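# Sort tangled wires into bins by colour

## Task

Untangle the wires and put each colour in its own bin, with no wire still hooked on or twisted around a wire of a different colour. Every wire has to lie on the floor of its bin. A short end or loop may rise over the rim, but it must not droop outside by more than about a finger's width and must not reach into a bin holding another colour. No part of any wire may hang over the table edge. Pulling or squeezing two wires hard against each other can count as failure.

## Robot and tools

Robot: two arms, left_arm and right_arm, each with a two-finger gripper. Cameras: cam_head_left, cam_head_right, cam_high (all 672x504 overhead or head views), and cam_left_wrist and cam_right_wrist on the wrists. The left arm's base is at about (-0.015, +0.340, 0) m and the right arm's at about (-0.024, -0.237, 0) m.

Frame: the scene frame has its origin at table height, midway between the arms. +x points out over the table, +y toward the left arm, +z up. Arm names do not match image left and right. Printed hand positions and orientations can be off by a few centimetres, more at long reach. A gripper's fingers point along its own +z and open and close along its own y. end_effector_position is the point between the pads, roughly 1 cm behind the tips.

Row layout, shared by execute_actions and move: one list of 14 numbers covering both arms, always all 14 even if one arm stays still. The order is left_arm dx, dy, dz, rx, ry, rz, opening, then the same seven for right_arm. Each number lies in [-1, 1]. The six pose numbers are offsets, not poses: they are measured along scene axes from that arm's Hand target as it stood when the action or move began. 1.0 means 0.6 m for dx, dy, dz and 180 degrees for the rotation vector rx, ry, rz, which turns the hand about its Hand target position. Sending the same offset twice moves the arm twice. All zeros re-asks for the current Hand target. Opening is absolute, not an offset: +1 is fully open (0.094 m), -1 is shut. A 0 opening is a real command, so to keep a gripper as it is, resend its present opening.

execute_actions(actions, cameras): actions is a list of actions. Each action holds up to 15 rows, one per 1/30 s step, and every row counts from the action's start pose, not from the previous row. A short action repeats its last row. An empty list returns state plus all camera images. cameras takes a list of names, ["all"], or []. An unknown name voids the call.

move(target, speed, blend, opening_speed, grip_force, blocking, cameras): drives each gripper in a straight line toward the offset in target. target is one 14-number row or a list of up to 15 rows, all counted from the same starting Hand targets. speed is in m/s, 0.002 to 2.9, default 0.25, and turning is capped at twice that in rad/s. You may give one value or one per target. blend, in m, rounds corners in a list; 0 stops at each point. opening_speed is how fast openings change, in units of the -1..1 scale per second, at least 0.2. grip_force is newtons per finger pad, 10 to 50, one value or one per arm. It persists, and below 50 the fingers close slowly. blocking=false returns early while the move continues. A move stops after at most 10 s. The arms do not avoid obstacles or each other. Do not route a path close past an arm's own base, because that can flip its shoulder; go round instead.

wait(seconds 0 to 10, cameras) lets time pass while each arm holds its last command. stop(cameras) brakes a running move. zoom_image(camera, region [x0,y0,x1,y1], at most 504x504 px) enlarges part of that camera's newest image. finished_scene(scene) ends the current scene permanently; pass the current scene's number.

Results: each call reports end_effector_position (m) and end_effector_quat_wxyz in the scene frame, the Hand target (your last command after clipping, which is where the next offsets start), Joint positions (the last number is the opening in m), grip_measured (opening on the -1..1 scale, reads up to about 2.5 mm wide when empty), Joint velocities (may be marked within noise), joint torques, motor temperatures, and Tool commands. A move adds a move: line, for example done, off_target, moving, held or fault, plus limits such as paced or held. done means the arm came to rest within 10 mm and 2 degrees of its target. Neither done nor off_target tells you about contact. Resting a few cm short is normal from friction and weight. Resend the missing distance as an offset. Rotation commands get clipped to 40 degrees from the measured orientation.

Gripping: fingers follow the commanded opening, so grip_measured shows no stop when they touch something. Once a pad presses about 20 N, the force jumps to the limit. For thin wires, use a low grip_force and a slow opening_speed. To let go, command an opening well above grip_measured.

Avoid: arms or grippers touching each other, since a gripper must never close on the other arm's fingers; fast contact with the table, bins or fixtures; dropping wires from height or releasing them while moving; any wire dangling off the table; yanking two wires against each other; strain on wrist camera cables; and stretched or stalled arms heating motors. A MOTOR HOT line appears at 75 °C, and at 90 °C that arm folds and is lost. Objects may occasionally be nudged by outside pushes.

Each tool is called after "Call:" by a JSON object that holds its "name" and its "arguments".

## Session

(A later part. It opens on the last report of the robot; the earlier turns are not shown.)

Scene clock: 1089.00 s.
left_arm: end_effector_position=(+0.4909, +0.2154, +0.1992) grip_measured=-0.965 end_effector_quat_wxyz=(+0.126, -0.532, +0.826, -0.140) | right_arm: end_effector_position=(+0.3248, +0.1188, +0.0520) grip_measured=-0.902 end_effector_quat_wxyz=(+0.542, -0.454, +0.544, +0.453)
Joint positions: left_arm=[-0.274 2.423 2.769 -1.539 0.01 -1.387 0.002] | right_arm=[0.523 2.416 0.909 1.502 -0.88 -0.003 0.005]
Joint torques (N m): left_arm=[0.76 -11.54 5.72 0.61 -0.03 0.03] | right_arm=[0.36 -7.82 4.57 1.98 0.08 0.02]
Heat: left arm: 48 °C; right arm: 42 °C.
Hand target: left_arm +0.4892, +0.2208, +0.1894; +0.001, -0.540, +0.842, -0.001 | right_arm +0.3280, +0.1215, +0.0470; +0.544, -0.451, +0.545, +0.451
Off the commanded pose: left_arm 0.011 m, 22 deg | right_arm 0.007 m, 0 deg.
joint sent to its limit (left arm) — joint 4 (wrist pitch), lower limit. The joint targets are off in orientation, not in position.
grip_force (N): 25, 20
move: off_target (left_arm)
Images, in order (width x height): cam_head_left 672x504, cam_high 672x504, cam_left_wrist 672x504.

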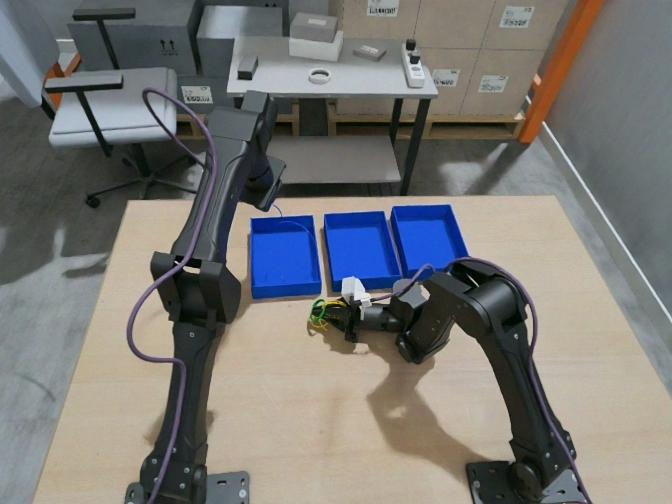

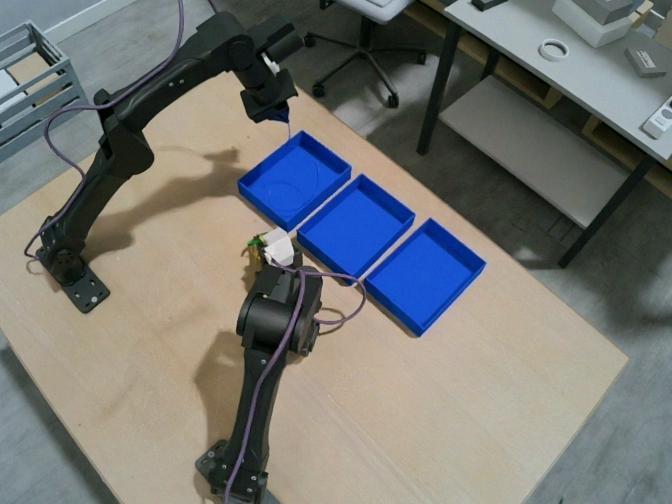

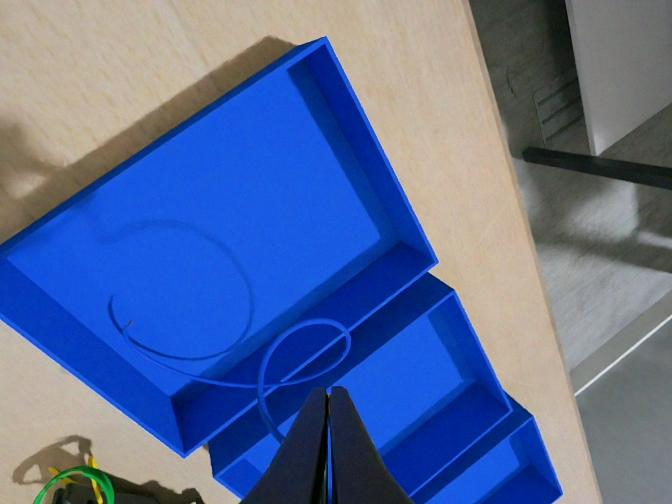

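Call:
{"name": "move", "arguments": {"target": [0.02, 0.01, -0.18, 0, 0, 0, -1, 0,0, 0.0, 0,0,0, -1], "cameras": ["cam_head_left","cam_high","cam_left_wrist"], "speed": 0.12}}

Call:
{"name": "zoom_image", "arguments": {"camera": "cam_high", "region": [190, 60, 390, 260]}}

Call:
{"name": "zoom_image", "arguments": {"camera": "cam_head_left", "region": [230, 150, 400, 320]}}

Scene clock: 1104.27 s.
left_arm: end_effector_position=(+0.5029, +0.2212, +0.0883) grip_measured=-0.965 end_effector_quat_wxyz=(+0.058, -0.539, +0.838, -0.066) | right_arm: end_effector_position=(+0.3248, +0.1188, +0.0520) grip_measured=-0.902 end_effector_quat_wxyz=(+0.542, -0.454, +0.544, +0.453)
Joint positions: left_arm=[-0.258 2.662 2.807 -1.54 0.01 -1.367 0.002] | right_arm=[0.523 2.416 0.909 1.502 -0.88 -0.003 0.005]
Joint torques (N m): left_arm=[0.62 -13.07 6.93 0.29 -0.05 0.09] | right_arm=[0.36 -7.8 4.57 1.98 0.08 0.02]
Heat: left arm: 50 °C; right arm: 42 °C.
Hand target: left_arm +0.5012, +0.2268, +0.0815; +0.001, -0.540, +0.842, -0.001 | right_arm +0.3280, +0.1215, +0.0470; +0.544, -0.451, +0.545, +0.451
Off the commanded pose: left_arm 0.009 m, 10 deg | right_arm 0.007 m, 0 deg.
joint sent to its limit (left arm) — joint 4 (wrist pitch), lower limit. The joint targets are off in orientation, not in position.
grip_force (N): 25, 20
move: off_target (left_arm)
Images, in order (width x height): cam_head_left 672x504, cam_high 672x504, cam_left_wrist 672x504.

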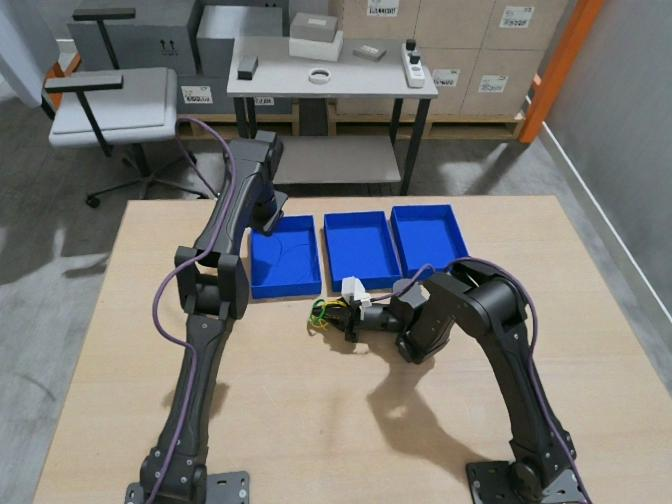

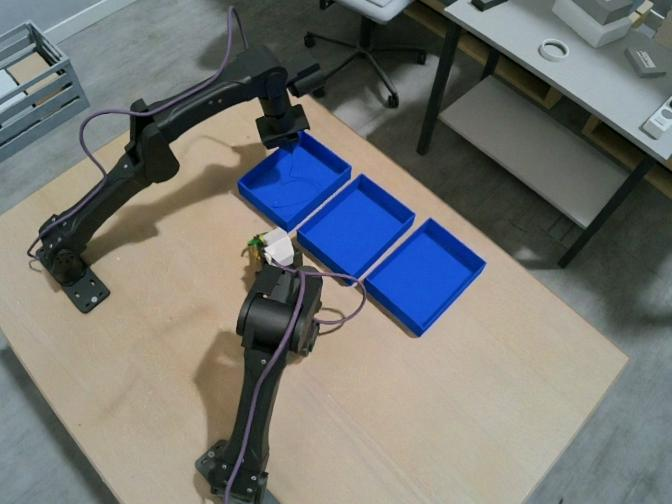

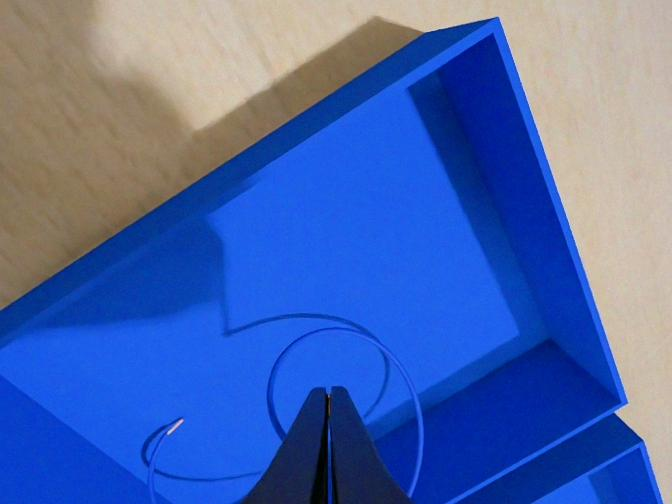

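Scaled by 2.520 from the camera's 672x504 image, which has a finer 960x720 frame.

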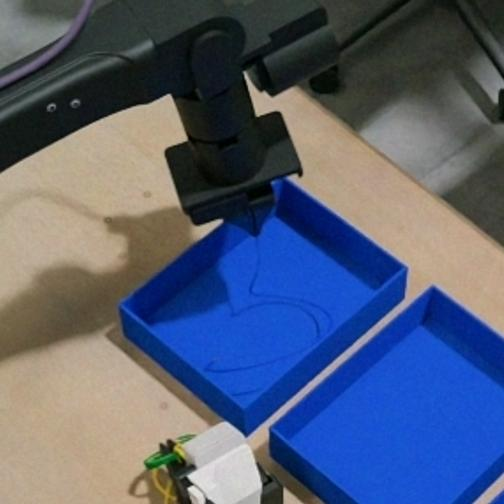

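Scaled by 2.965 from the camera's 672x504 image, which has a finer 960x720 frame.

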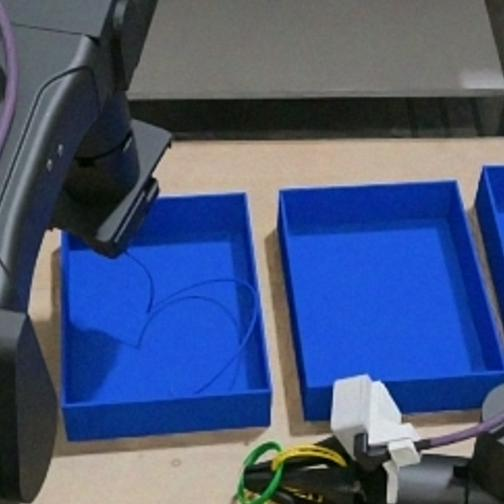

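Call:
{"name": "move", "arguments": {"target": [0.0, -0.02, -0.075, 0, 0, 0, -1, 0,0, 0.0, 0,0,0, -1], "speed": 0.08}}

Call:
{"name": "move", "arguments": {"target": [0.0, 0, 0, 0, 0, 0, -0.6, 0,0, 0.0, 0,0,0, -1], "opening_speed": 0.3, "cameras": ["cam_head_left","cam_high","cam_left_wrist"]}}

Call:
{"name": "zoom_image", "arguments": {"camera": "cam_high", "region": [190, 60, 390, 260]}}

Scene clock: 1115.70 s.
left_arm: end_effector_position=(+0.5024, +0.2161, +0.0448) grip_measured=-0.965 end_effector_quat_wxyz=(+0.034, -0.537, +0.842, -0.042) | right_arm: end_effector_position=(+0.3248, +0.1188, +0.0520) grip_measured=-0.902 end_effector_quat_wxyz=(+0.542, -0.454, +0.544, +0.453)
Joint positions: left_arm=[-0.268 2.768 2.847 -1.541 0.01 -1.369 0.002] | right_arm=[0.523 2.416 0.909 1.502 -0.88 -0.003 0.005]
Joint torques (N m): left_arm=[-0.61 -13.07 6.76 0.28 -0.02 -0.14] | right_arm=[0.36 -7.8 4.57 1.98 0.08 0.02]
Motor temperatures (°C): left_arm=[33 48 51 37 31 33 36] | right_arm=[31 42 42 42 34 32 34]
Heat: left arm: 51 °C; right arm: 42 °C.
Hand target: left_arm +0.5010, +0.2147, +0.0363; +0.000, -0.540, +0.842, -0.001 | right_arm +0.3280, +0.1215, +0.0470; +0.544, -0.451, +0.545, +0.451
Off the commanded pose: left_arm 0.009 m, 6 deg | right_arm 0.007 m, 0 deg.
elbow stopped short (left arm): the move would have taken joint 3 (elbow) straighter than the controller allows.
grip_force (N): 25, 20
move: off_target (left_arm)

Scene clock: 1117.23 s.
left_arm: end_effector_position=(+0.5024, +0.2161, +0.0448) grip_measured=-0.603 end_effector_quat_wxyz=(+0.034, -0.537, +0.842, -0.042) | right_arm: end_effector_position=(+0.3248, +0.1188, +0.0520) grip_measured=-0.902 end_effector_quat_wxyz=(+0.542, -0.454, +0.544, +0.453)
Joint positions: left_arm=[-0.268 2.768 2.847 -1.541 0.01 -1.37 0.019] | right_arm=[0.523 2.416 0.909 1.502 -0.88 -0.003 0.005]
Joint torques (N m): left_arm=[-0.66 -13.09 6.78 0.26 -0.14 -0.14] | right_arm=[0.35 -7.82 4.57 1.98 0.08 0.02]
Heat: left arm: 51 °C; right arm: 42 °C.
Hand target: left_arm +0.5010, +0.2147, +0.0363; +0.000, -0.540, +0.842, -0.001 | right_arm +0.3280, +0.1215, +0.0470; +0.544, -0.451, +0.545, +0.451
Off the commanded pose: left_arm 0.009 m, 6 deg | right_arm 0.007 m, 0 deg.
elbow stopped short (left arm): the move would have taken joint 3 (elbow) straighter than the controller allows.
grip_force (N): 25, 20
move: off_target (left_arm)
Images, in order (width x height): cam_head_left 672x504, cam_high 672x504, cam_left_wrist 672x504.

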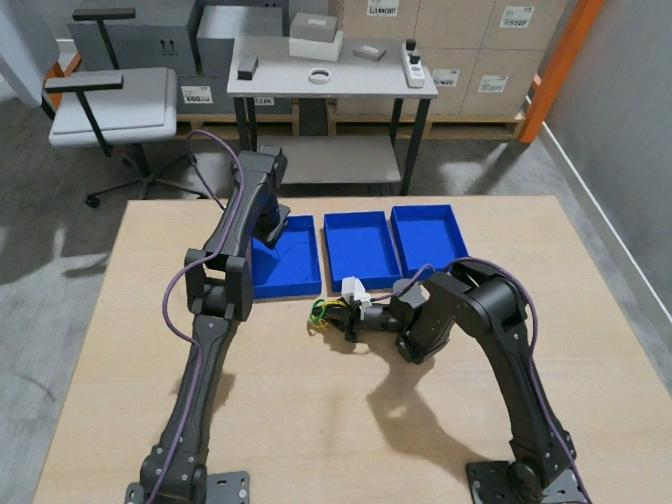

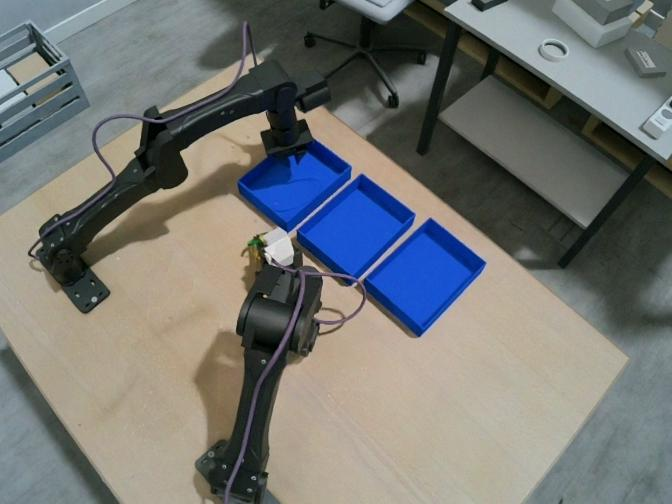

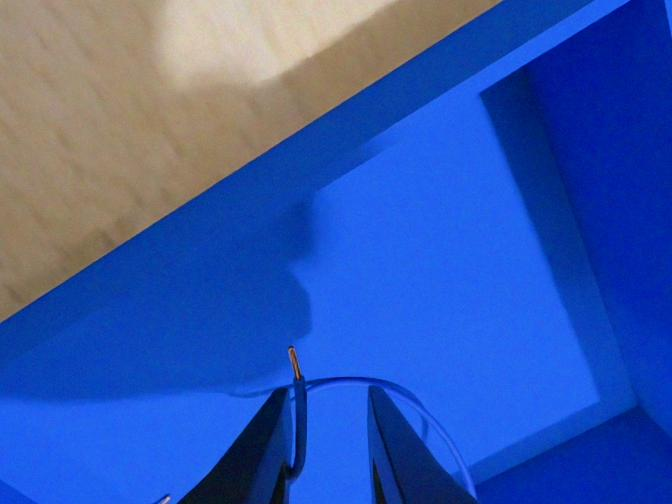

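Scaled by 2.520 from the camera's 672x504 image, which has a finer 960x720 frame.

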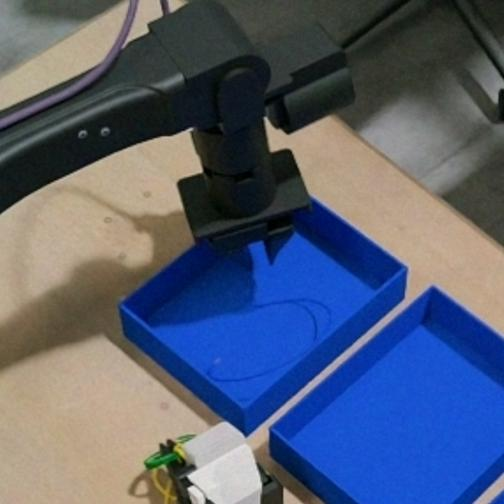

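Call:
{"name": "move", "arguments": {"target": [[0.0, 0, 0.1, 0, 0, 0, -0.6, 0,0, 0.0, 0,0,0, -1],[-0.1, 0, 0.35, 0, 0, 0, -0.6, 0,0, 0.2, 0,0,0, -1]], "speed": 0.15, "cameras": ["all"]}}

Call:
{"name": "zoom_image", "arguments": {"camera": "cam_high", "region": [190, 100, 390, 300]}}

Call:
{"name": "zoom_image", "arguments": {"camera": "cam_head_left", "region": [230, 180, 400, 350]}}

Scene clock: 1146.23 s.
left_arm: end_effector_position=(+0.4480, +0.2142, +0.2464) grip_measured=-0.603 end_effector_quat_wxyz=(+0.131, -0.527, +0.826, -0.151) | right_arm: end_effector_position=(+0.3276, +0.1203, +0.1535) grip_measured=-0.902 end_effector_quat_wxyz=(+0.533, -0.450, +0.553, +0.456)
Joint positions: left_arm=[-0.298 2.203 2.577 -1.543 0.01 -1.402 0.019] | right_arm=[0.523 2.035 0.901 1.109 -0.879 0.005 0.005]
Joint torques (N m): left_arm=[-0.59 -12.45 4.05 0.71 -0.06 -0.13] | right_arm=[0.36 -11.45 5.33 1.76 0.06 -0.05]
Motor temperatures (°C): left_arm=[33 57 52 36 31 33 35] | right_arm=[31 42 42 42 34 32 34]
Heat: left arm: 57 °C; right arm: 42 °C.
Hand target: left_arm +0.4410, +0.2148, +0.2464; +0.000, -0.540, +0.842, -0.001 | right_arm +0.3280, +0.1215, +0.1672; +0.544, -0.451, +0.545, +0.451
Off the commanded pose: left_arm 0.007 m, 23 deg | right_arm 0.014 m, 2 deg.
elbow stopped short (left arm): the move would have taken joint 3 (elbow) straighter than the controller allows.
joint sent to its limit (left arm) — joint 4 (wrist pitch), lower limit. The joint targets are off in orientation, not in position.
grip_force (N): 25, 20
move: off_target (left_arm, right_arm)

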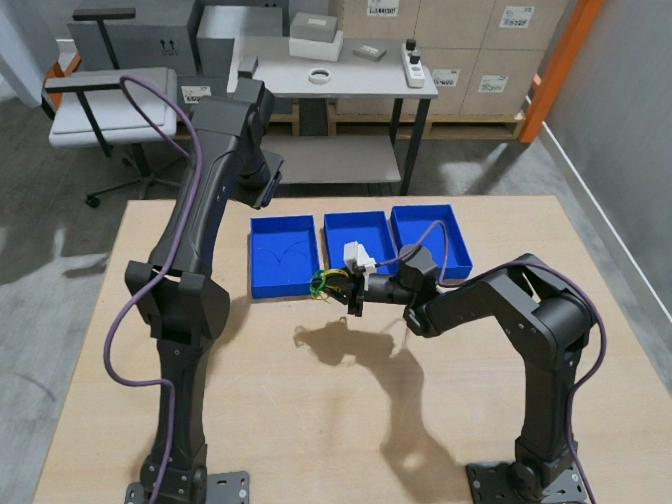

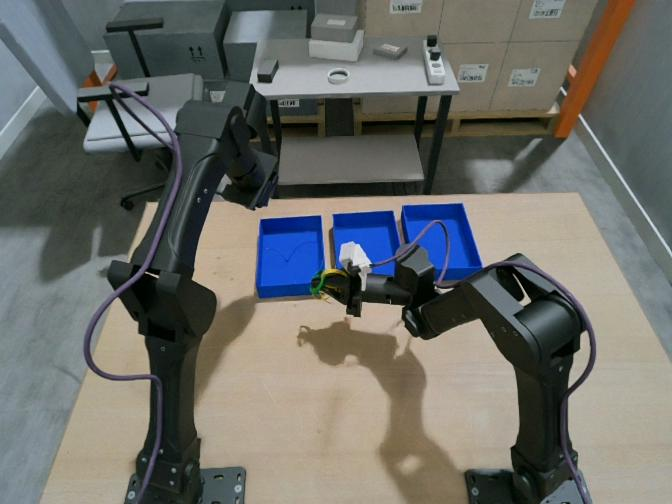

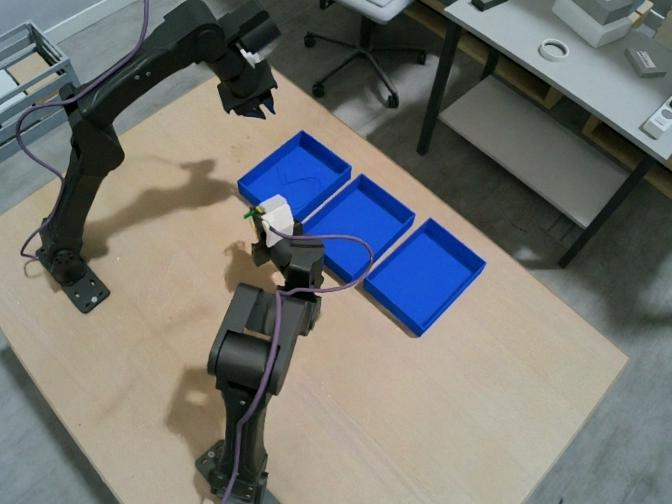

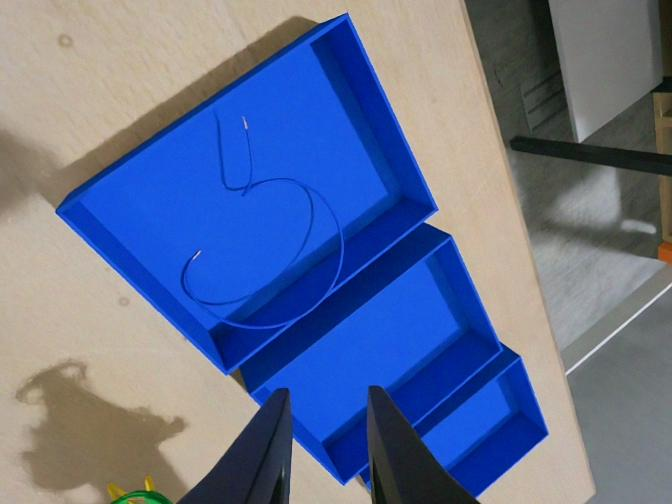

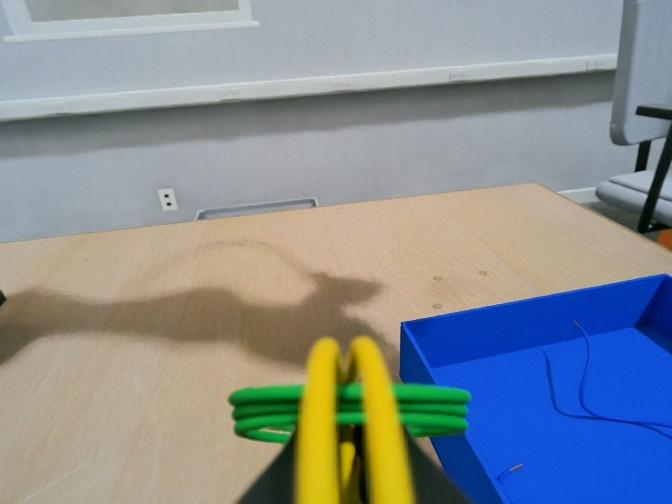

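Scaled by 2.520 from the camera's 672x504 image, which has a finer 960x720 frame.

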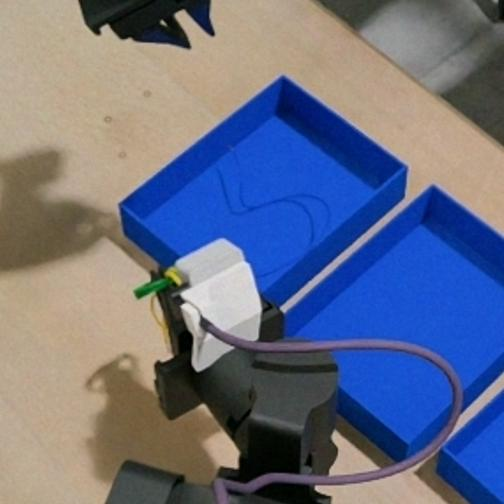

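Scaled by 2.965 from the camera's 672x504 image, which has a finer 960x720 frame.

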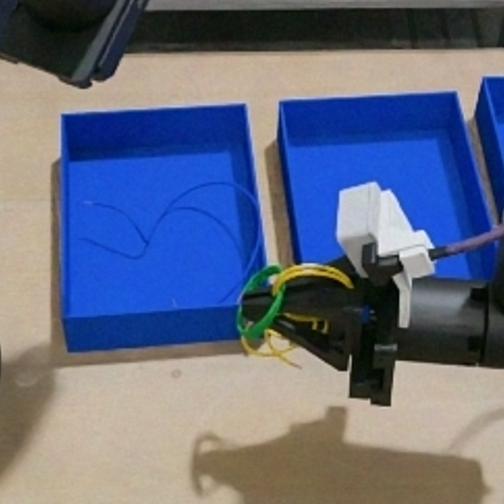

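Call:
{"name": "move", "arguments": {"target": [[-0.28, -0.06, -0.04, 0, 0, -0.86, 1, -0.04,-0.15, -0.02, 0,0,0, -1]], "speed": 0.25, "cameras": ["all"]}}

Call:
{"name": "zoom_image", "arguments": {"camera": "cam_high", "region": [190, 150, 340, 300]}}

Scene clock: 1166.33 s.
left_arm: end_effector_position=(+0.2818, +0.1763, +0.2190) grip_measured=+0.997 end_effector_quat_wxyz=(+0.070, +0.695, +0.715, +0.018) | right_arm: end_effector_position=(+0.3084, +0.0348, +0.1452) grip_measured=-0.902 end_effector_quat_wxyz=(+0.534, -0.444, +0.557, +0.455)
Joint positions: left_arm=[-0.54 1.75 1.869 -1.545 0.002 1.037 0.094] | right_arm=[0.318 1.926 0.658 1.235 -1.072 0.005 0.005]
Joint torques (N m): left_arm=[-0.7 -9.54 4.57 0.22 0.03 0.08] | right_arm=[-0.54 -9.94 3.02 1.91 -0.22 -0.07]
Heat: left arm: 54 °C; right arm: 45 °C.
Hand target: left_arm +0.2730, +0.1788, +0.2224; -0.001, +0.704, +0.710, -0.001 | right_arm +0.3040, +0.0314, +0.1551; +0.544, -0.451, +0.545, +0.451
Off the commanded pose: left_arm 0.010 m, 8 deg | right_arm 0.011 m, 2 deg.
joint sent to its limit (left arm) — joint 4 (wrist pitch), lower limit. The joint targets are off in orientation, not in position.
grip_force (N): 25, 20
move: off_target (left_arm, right_arm)

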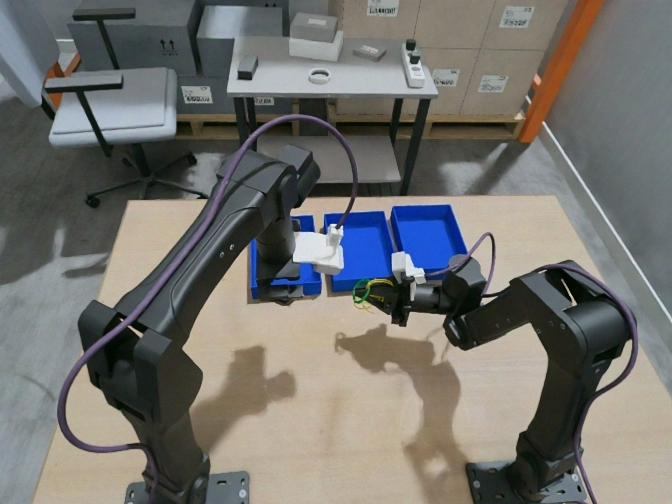

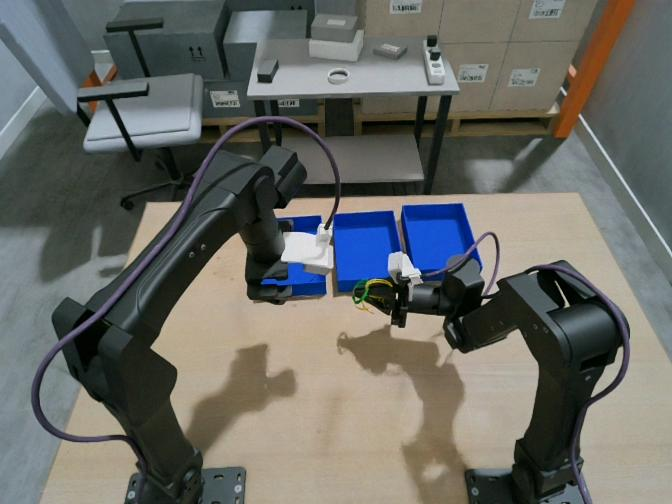

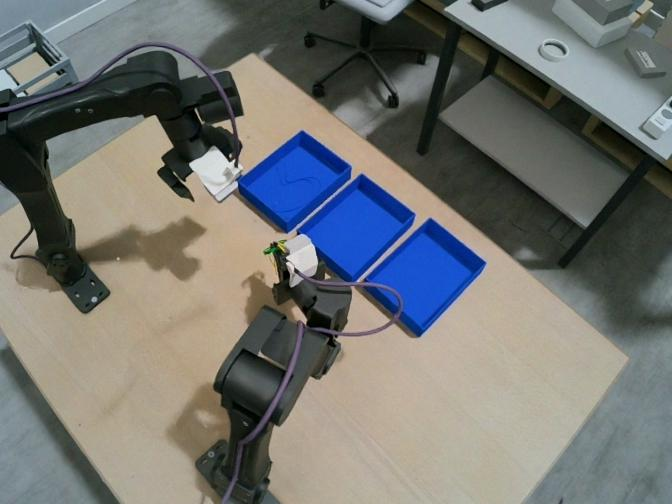

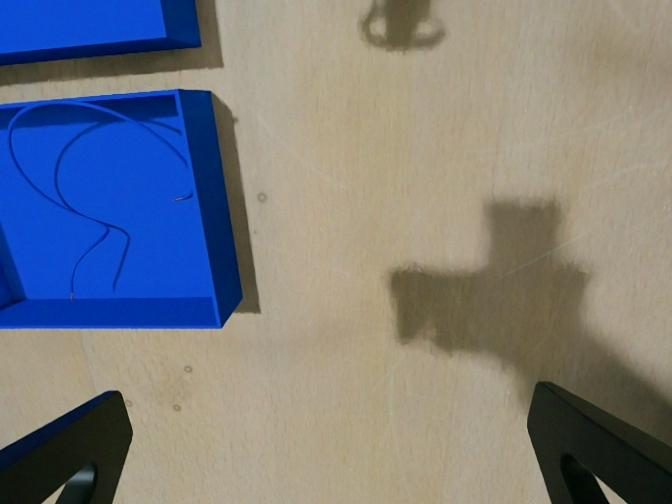

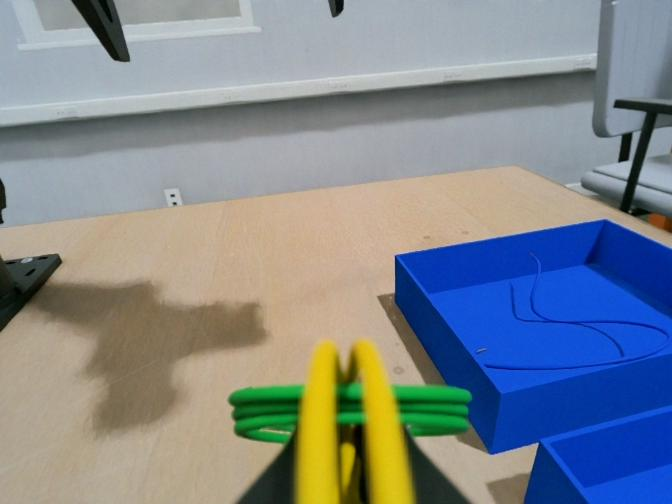

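Scaled by 3.360 from the camera's 672x504 image, which has a finer 960x720 frame.

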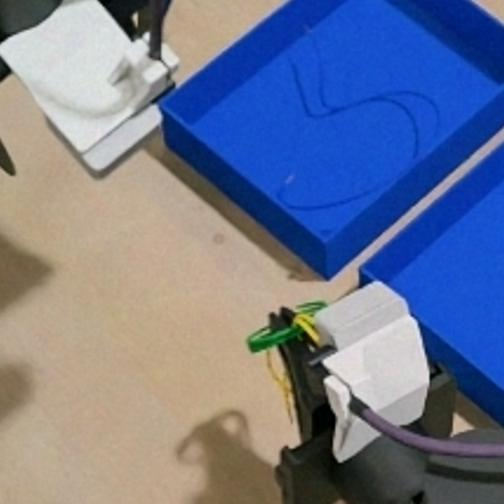

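Call:
{"name": "move", "arguments": {"target": [[0.05, -0.1, 0.06, 0, 0, 0, 1, 0,0, 0, 0,0,0, -1]], "speed": 0.2, "cameras": ["cam_left_wrist","cam_high"]}}

Call:
{"name": "zoom_image", "arguments": {"camera": "cam_left_wrist", "region": [230, 0, 430, 200]}}

Scene clock: 1178.70 s.
left_arm: end_effector_position=(+0.3025, +0.1207, +0.2582) grip_measured=+0.997 end_effector_quat_wxyz=(+0.147, +0.699, +0.699, +0.028) | right_arm: end_effector_position=(+0.3083, +0.0348, +0.1452) grip_measured=-0.902 end_effector_quat_wxyz=(+0.534, -0.444, +0.557, +0.455)
Joint positions: left_arm=[-0.643 1.852 2.132 -1.551 -0.004 0.962 0.094] | right_arm=[0.318 1.926 0.658 1.235 -1.072 0.005 0.005]
Joint torques (N m): left_arm=[-0.17 -7.32 6.76 0.62 0.02 -0.13] | right_arm=[-0.51 -9.94 3 1.91 -0.22 -0.07]
Motor temperatures (°C): left_arm=[33 51 49 35 31 33 35] | right_arm=[31 47 41 43 34 32 34]
Heat: left arm: 51 °C; right arm: 47 °C.
Hand target: left_arm +0.3030, +0.1188, +0.2584; -0.001, +0.704, +0.710, -0.001 | right_arm +0.3040, +0.0315, +0.1551; +0.544, -0.451, +0.545, +0.451
Off the commanded pose: left_arm 0.002 m, 17 deg | right_arm 0.011 m, 2 deg.
joint sent to its limit (left arm) — joint 4 (wrist pitch), lower limit. The joint targets are off in orientation, not in position.
grip_force (N): 25, 20
move: off_target (left_arm, right_arm)
Images, in order (width x height): cam_high 672x504, cam_left_wrist 672x504.

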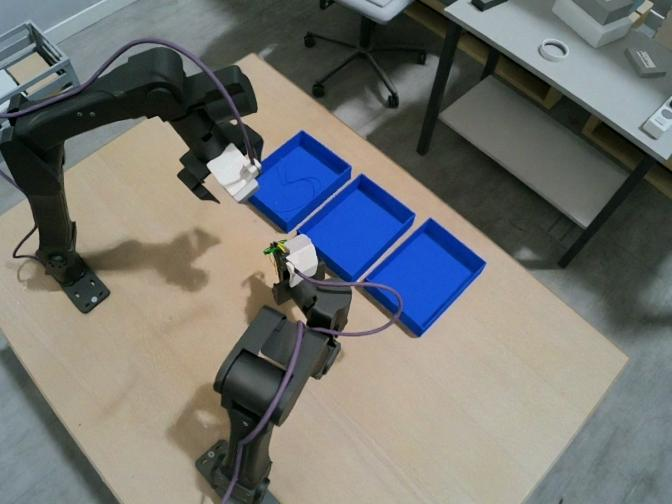

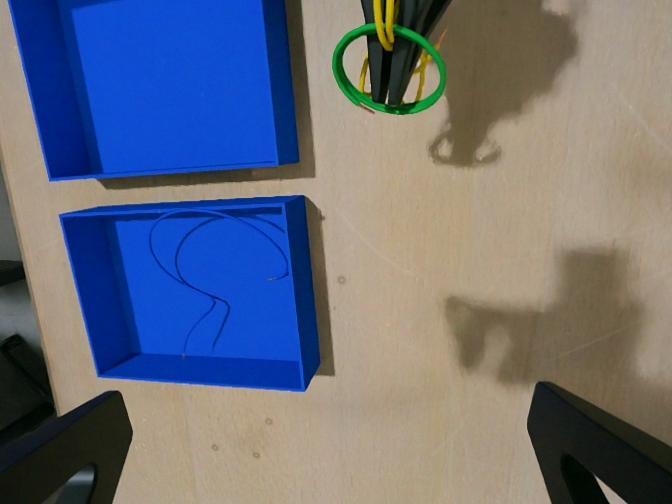

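Scaled by 2.520 from the camera's 672x504 image, which has a finer 960x720 frame.

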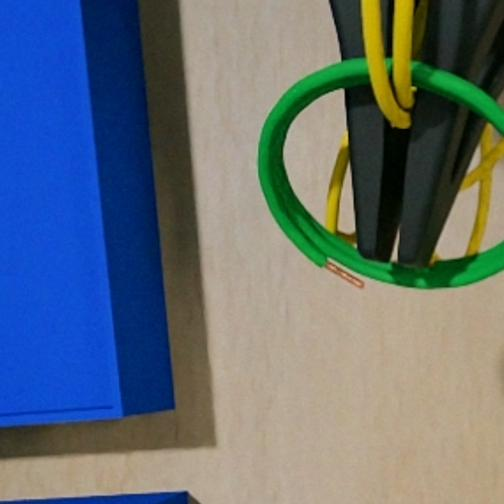

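Call:
{"name": "move", "arguments": {"target": [[-0.02, 0.13, 0.0, 0, 0, 0.5, 1, 0,-0.05, 0, -0.34,0.41,-0.34, -1]], "speed": 0.2, "cameras": ["cam_left_wrist","cam_high","cam_right_wrist","cam_head_left"]}}

Call:
{"name": "zoom_image", "arguments": {"camera": "cam_high", "region": [190, 150, 390, 350]}}

Scene clock: 1222.00 s.
left_arm: end_effector_position=(+0.2969, +0.1916, +0.2549) grip_measured=+0.997 end_effector_quat_wxyz=(+0.118, +0.004, +0.991, -0.055) | right_arm: end_effector_position=(+0.3003, -0.0015, +0.1538) grip_measured=-0.902 end_effector_quat_wxyz=(+0.000, -0.001, +1.000, +0.009)
Joint positions: left_arm=[-0.482 1.713 1.955 -1.551 -0.002 -0.44 0.094] | right_arm=[0.631 2.098 2.088 -1.55 -0.015 0.618 0.005]
Joint torques (N m): left_arm=[0.66 -9.07 4.42 0.55 0.07 -0.13] | right_arm=[0.59 -8.5 8.51 0.15 0.12 0.06]
Heat: left arm: 49 °C; right arm: 49 °C.
Hand target: left_arm +0.2910, +0.1968, +0.2583; +0.000, -0.005, +1.000, -0.001 | right_arm +0.3041, +0.0014, +0.1552; +0.001, -0.001, +1.000, +0.001
Off the commanded pose: left_arm 0.009 m, 15 deg | right_arm 0.005 m, 1 deg.
joint sent to its limit (left arm) — joint 4 (wrist pitch), lower limit. The joint targets are off in orientation, not in position.
joint sent to its limit (right arm) — joint 4 (wrist pitch), lower limit. The joint targets still meet the commanded pose.
grip_force (N): 25, 20
move: off_target (left_arm)
Images, in order (width x height): cam_head_left 672x504, cam_high 672x504, cam_left_wrist 672x504, cam_right_wrist 672x504.

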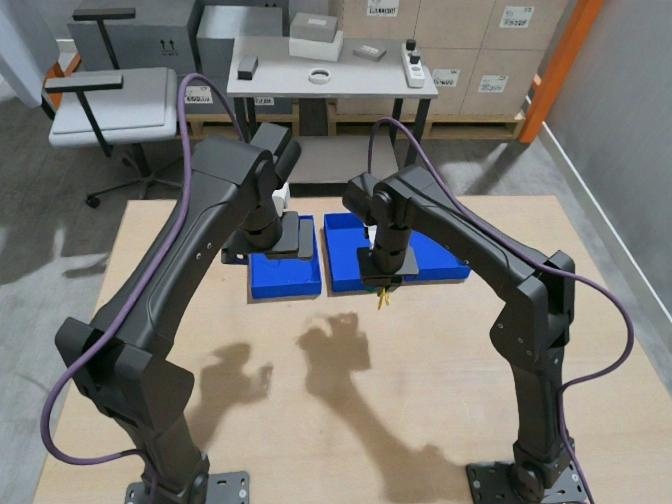

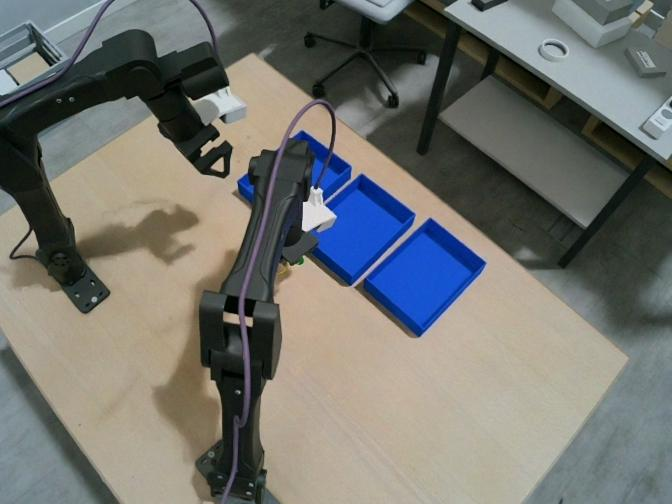

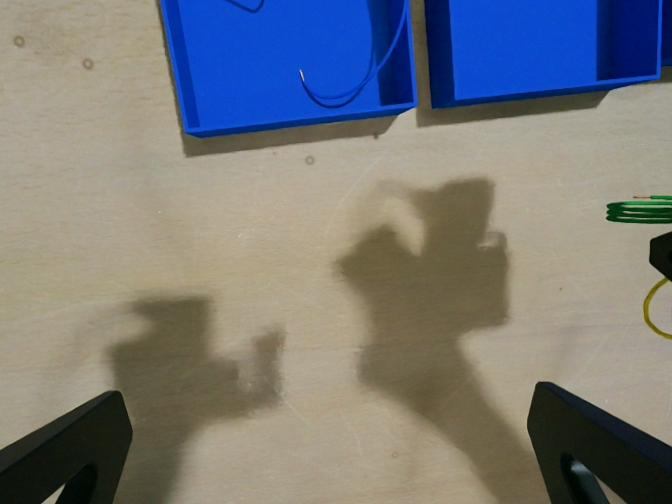

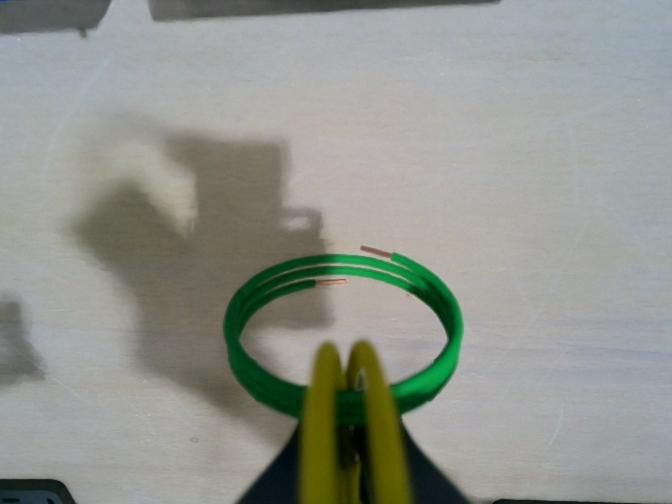

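Scaled by 2.520 from the camera's 672x504 image, which has a finer 960x720 frame.

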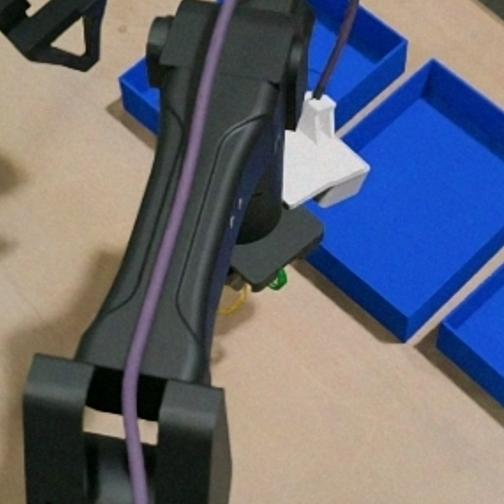

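Call:
{"name": "move", "arguments": {"target": [[0, 0, 0.0, 0, 0, 0, 1, -0.05,-0.03, -0.15, 0,0,0, -1],[0, 0, 0.0, 0, 0, 0, 1, -0.09,-0.03, -0.22, 0,0,0, -1]], "speed": 0.1, "cameras": ["cam_right_wrist","cam_head_left"]}}

Scene clock: 1241.83 s.
left_arm: end_effector_position=(+0.2969, +0.1915, +0.2549) grip_measured=+0.997 end_effector_quat_wxyz=(+0.118, +0.003, +0.991, -0.055) | right_arm: end_effector_position=(+0.2479, -0.0177, +0.0171) grip_measured=-0.902 end_effector_quat_wxyz=(-0.017, -0.002, +1.000, -0.004)
Joint positions: left_arm=[-0.482 1.713 1.955 -1.551 -0.002 -0.441 0.094] | right_arm=[0.681 1.973 1.351 -0.98 -0.014 0.666 0.005]
Joint torques (N m): left_arm=[0.72 -9.24 4.41 0.52 0.05 -0.07] | right_arm=[0.5 -11.3 3.93 0.43 0.1 0.06]
Heat: left arm: 51 °C; right arm: 46 °C.
Hand target: left_arm +0.2910, +0.1968, +0.2583; +0.000, -0.005, +1.000, -0.001 | right_arm +0.2500, -0.0166, +0.0231; +0.001, -0.001, +1.000, +0.001
Off the commanded pose: left_arm 0.009 m, 15 deg | right_arm 0.007 m, 2 deg.
joint sent to its limit (left arm) — joint 4 (wrist pitch), lower limit. The joint targets are off in orientation, not in position.
grip_force (N): 25, 20
move: off_target (left_arm)
Images, in order (width x height): cam_head_left 672x504, cam_right_wrist 672x504.

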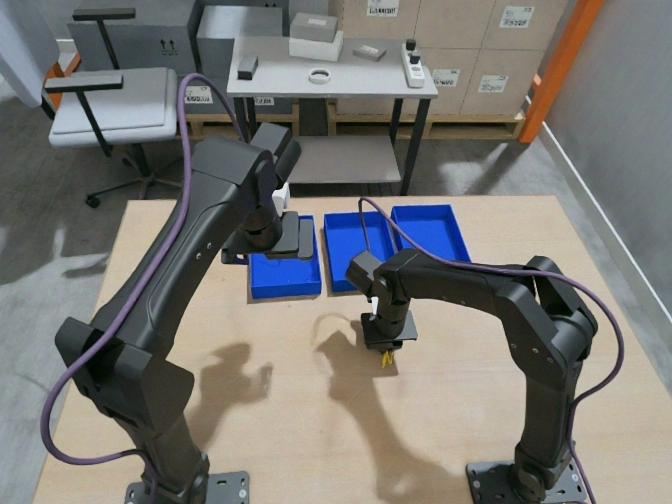

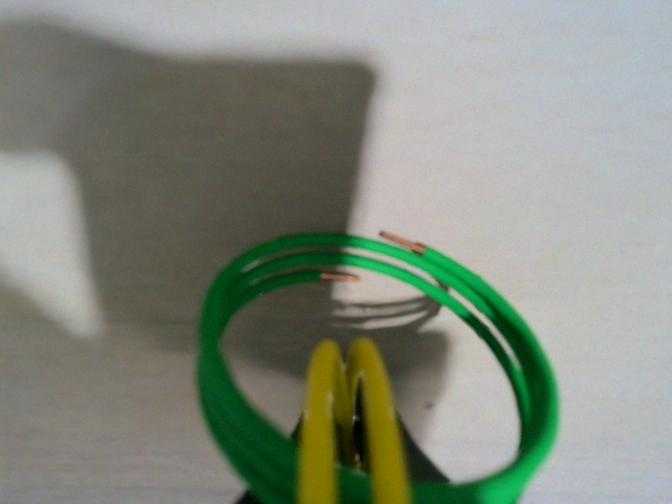

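Call:
{"name": "move", "arguments": {"target": [0, 0, 0.0, 0, 0, 0, 1, 0,0,0, 0,0,0, -0.5], "opening_speed": 0.3}}

Call:
{"name": "move", "arguments": {"target": [0, 0, 0.0, 0, 0, 0, 1, 0,0,0.2, 0,0,0, -0.5], "speed": 0.1, "cameras": ["cam_right_wrist","cam_head_left","cam_high"]}}

Call:
{"name": "zoom_image", "arguments": {"camera": "cam_right_wrist", "region": [200, 200, 504, 504]}}

Scene clock: 1251.73 s.
left_arm: end_effector_position=(+0.2969, +0.1915, +0.2549) grip_measured=+0.997 end_effector_quat_wxyz=(+0.118, +0.003, +0.991, -0.055) | right_arm: end_effector_position=(+0.2484, -0.0179, +0.0172) grip_measured=-0.502 end_effector_quat_wxyz=(-0.015, -0.001, +1.000, -0.005)
Joint positions: left_arm=[-0.482 1.713 1.955 -1.551 -0.002 -0.441 0.094] | right_arm=[0.681 1.973 1.351 -0.979 -0.011 0.668 0.023]
Joint torques (N m): left_arm=[0.73 -9.22 4.33 0.6 0.05 -0.08] | right_arm=[0.49 -11.28 3.93 0.42 0.08 0.08]
Heat: left arm: 51 °C; right arm: 46 °C.
Hand target: left_arm +0.2910, +0.1968, +0.2583; +0.000, -0.005, +1.000, -0.001 | right_arm +0.2500, -0.0166, +0.0231; +0.001, -0.001, +1.000, +0.001
Off the commanded pose: left_arm 0.009 m, 15 deg | right_arm 0.006 m, 2 deg.
joint sent to its limit (left arm) — joint 4 (wrist pitch), lower limit. The joint targets are off in orientation, not in position.
grip_force (N): 25, 20
move: off_target (left_arm)

Scene clock: 1253.70 s.
left_arm: end_effector_position=(+0.2969, +0.1915, +0.2549) grip_measured=+0.997 end_effector_quat_wxyz=(+0.118, +0.003, +0.991, -0.055) | right_arm: end_effector_position=(+0.2467, -0.0192, +0.1260) grip_measured=-0.502 end_effector_quat_wxyz=(-0.021, -0.001, +1.000, -0.009)
Joint positions: left_arm=[-0.482 1.713 1.955 -1.551 -0.002 -0.441 0.094] | right_arm=[0.681 1.906 1.698 -1.408 -0.011 0.668 0.023]
Joint torques (N m): left_arm=[0.77 -9.2 4.27 0.53 0.07 -0.09] | right_arm=[0.5 -10.96 8.17 0.04 0.08 0.07]
Heat: left arm: 51 °C; right arm: 46 °C.
Hand target: left_arm +0.2910, +0.1968, +0.2583; +0.000, -0.005, +1.000, -0.001 | right_arm +0.2501, -0.0165, +0.1431; +0.001, -0.001, +1.000, +0.001
Off the commanded pose: left_arm 0.009 m, 15 deg | right_arm 0.018 m, 3 deg.
joint sent to its limit (left arm) — joint 4 (wrist pitch), lower limit. The joint targets are off in orientation, not in position.
grip_force (N): 25, 20
move: off_target (left_arm, right_arm)
Images, in order (width x height): cam_head_left 672x504, cam_high 672x504, cam_right_wrist 672x504.

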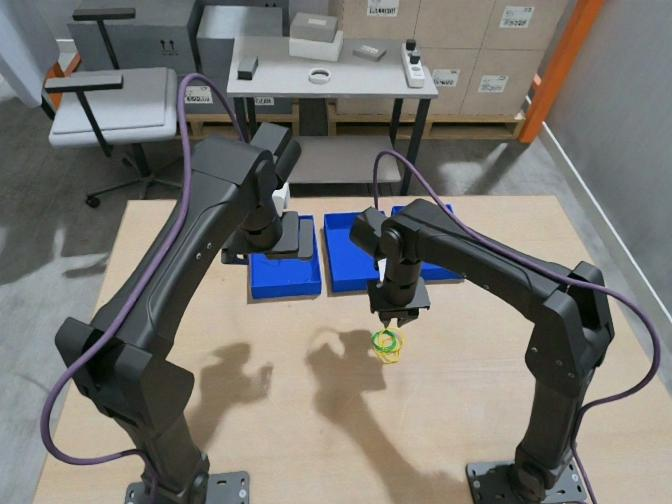

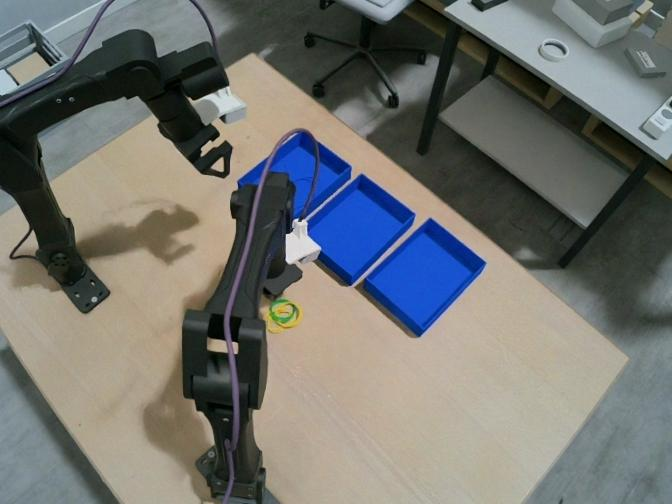

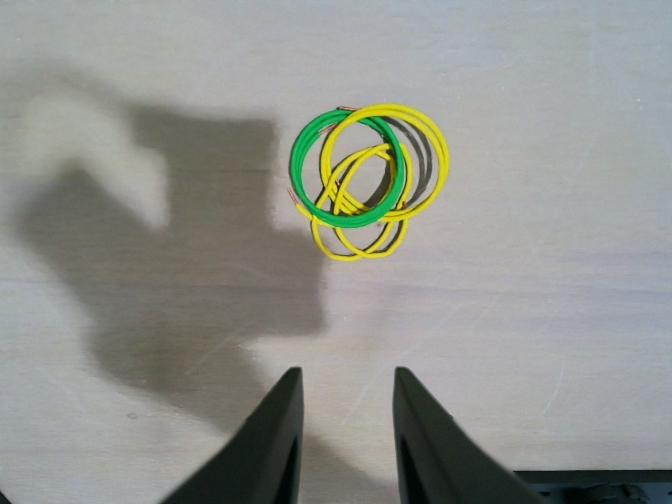

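Scaled by 1.658 from the camera's 672x504 image, which has a finer 960x720 frame.

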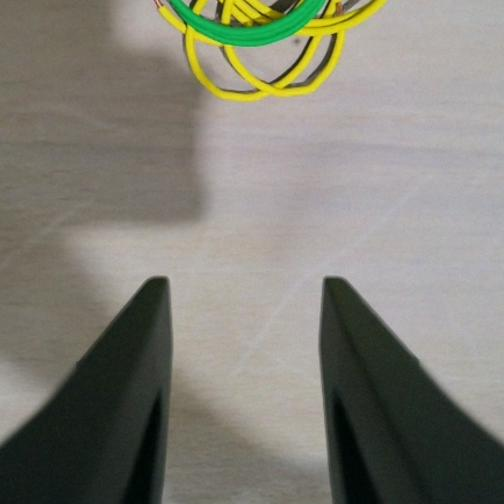

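Call:
{"name": "zoom_image", "arguments": {"camera": "cam_right_wrist", "region": [270, 90, 470, 270]}}

Call:
{"name": "zoom_image", "arguments": {"camera": "cam_right_wrist", "region": [280, 90, 380, 190]}}

Call:
{"name": "zoom_image", "arguments": {"camera": "cam_right_wrist", "region": [280, 170, 380, 270]}}

Scaled by 2.520 from the camera's 672x504 image, which has a finer 960x720 frame.

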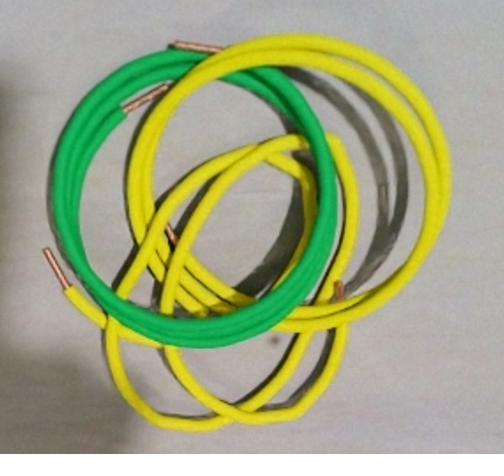

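Scaled by 5.040 from the camera's 672x504 image, which has a finer 960x720 frame.

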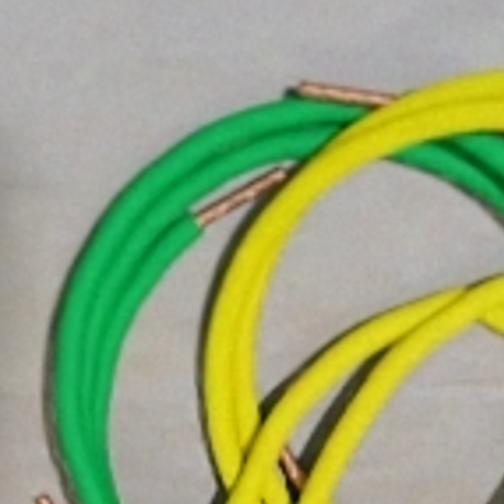

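Scaled by 5.040 from the camera's 672x504 image, which has a finer 960x720 frame.

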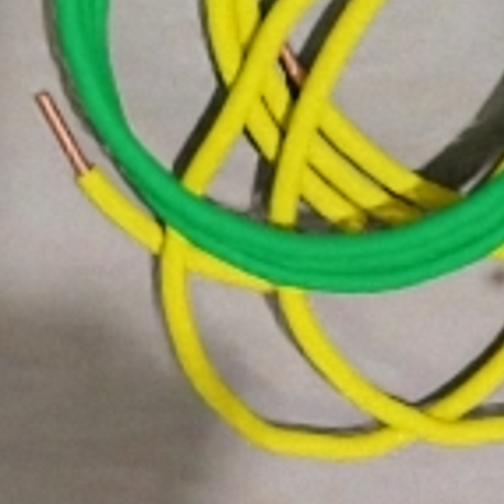

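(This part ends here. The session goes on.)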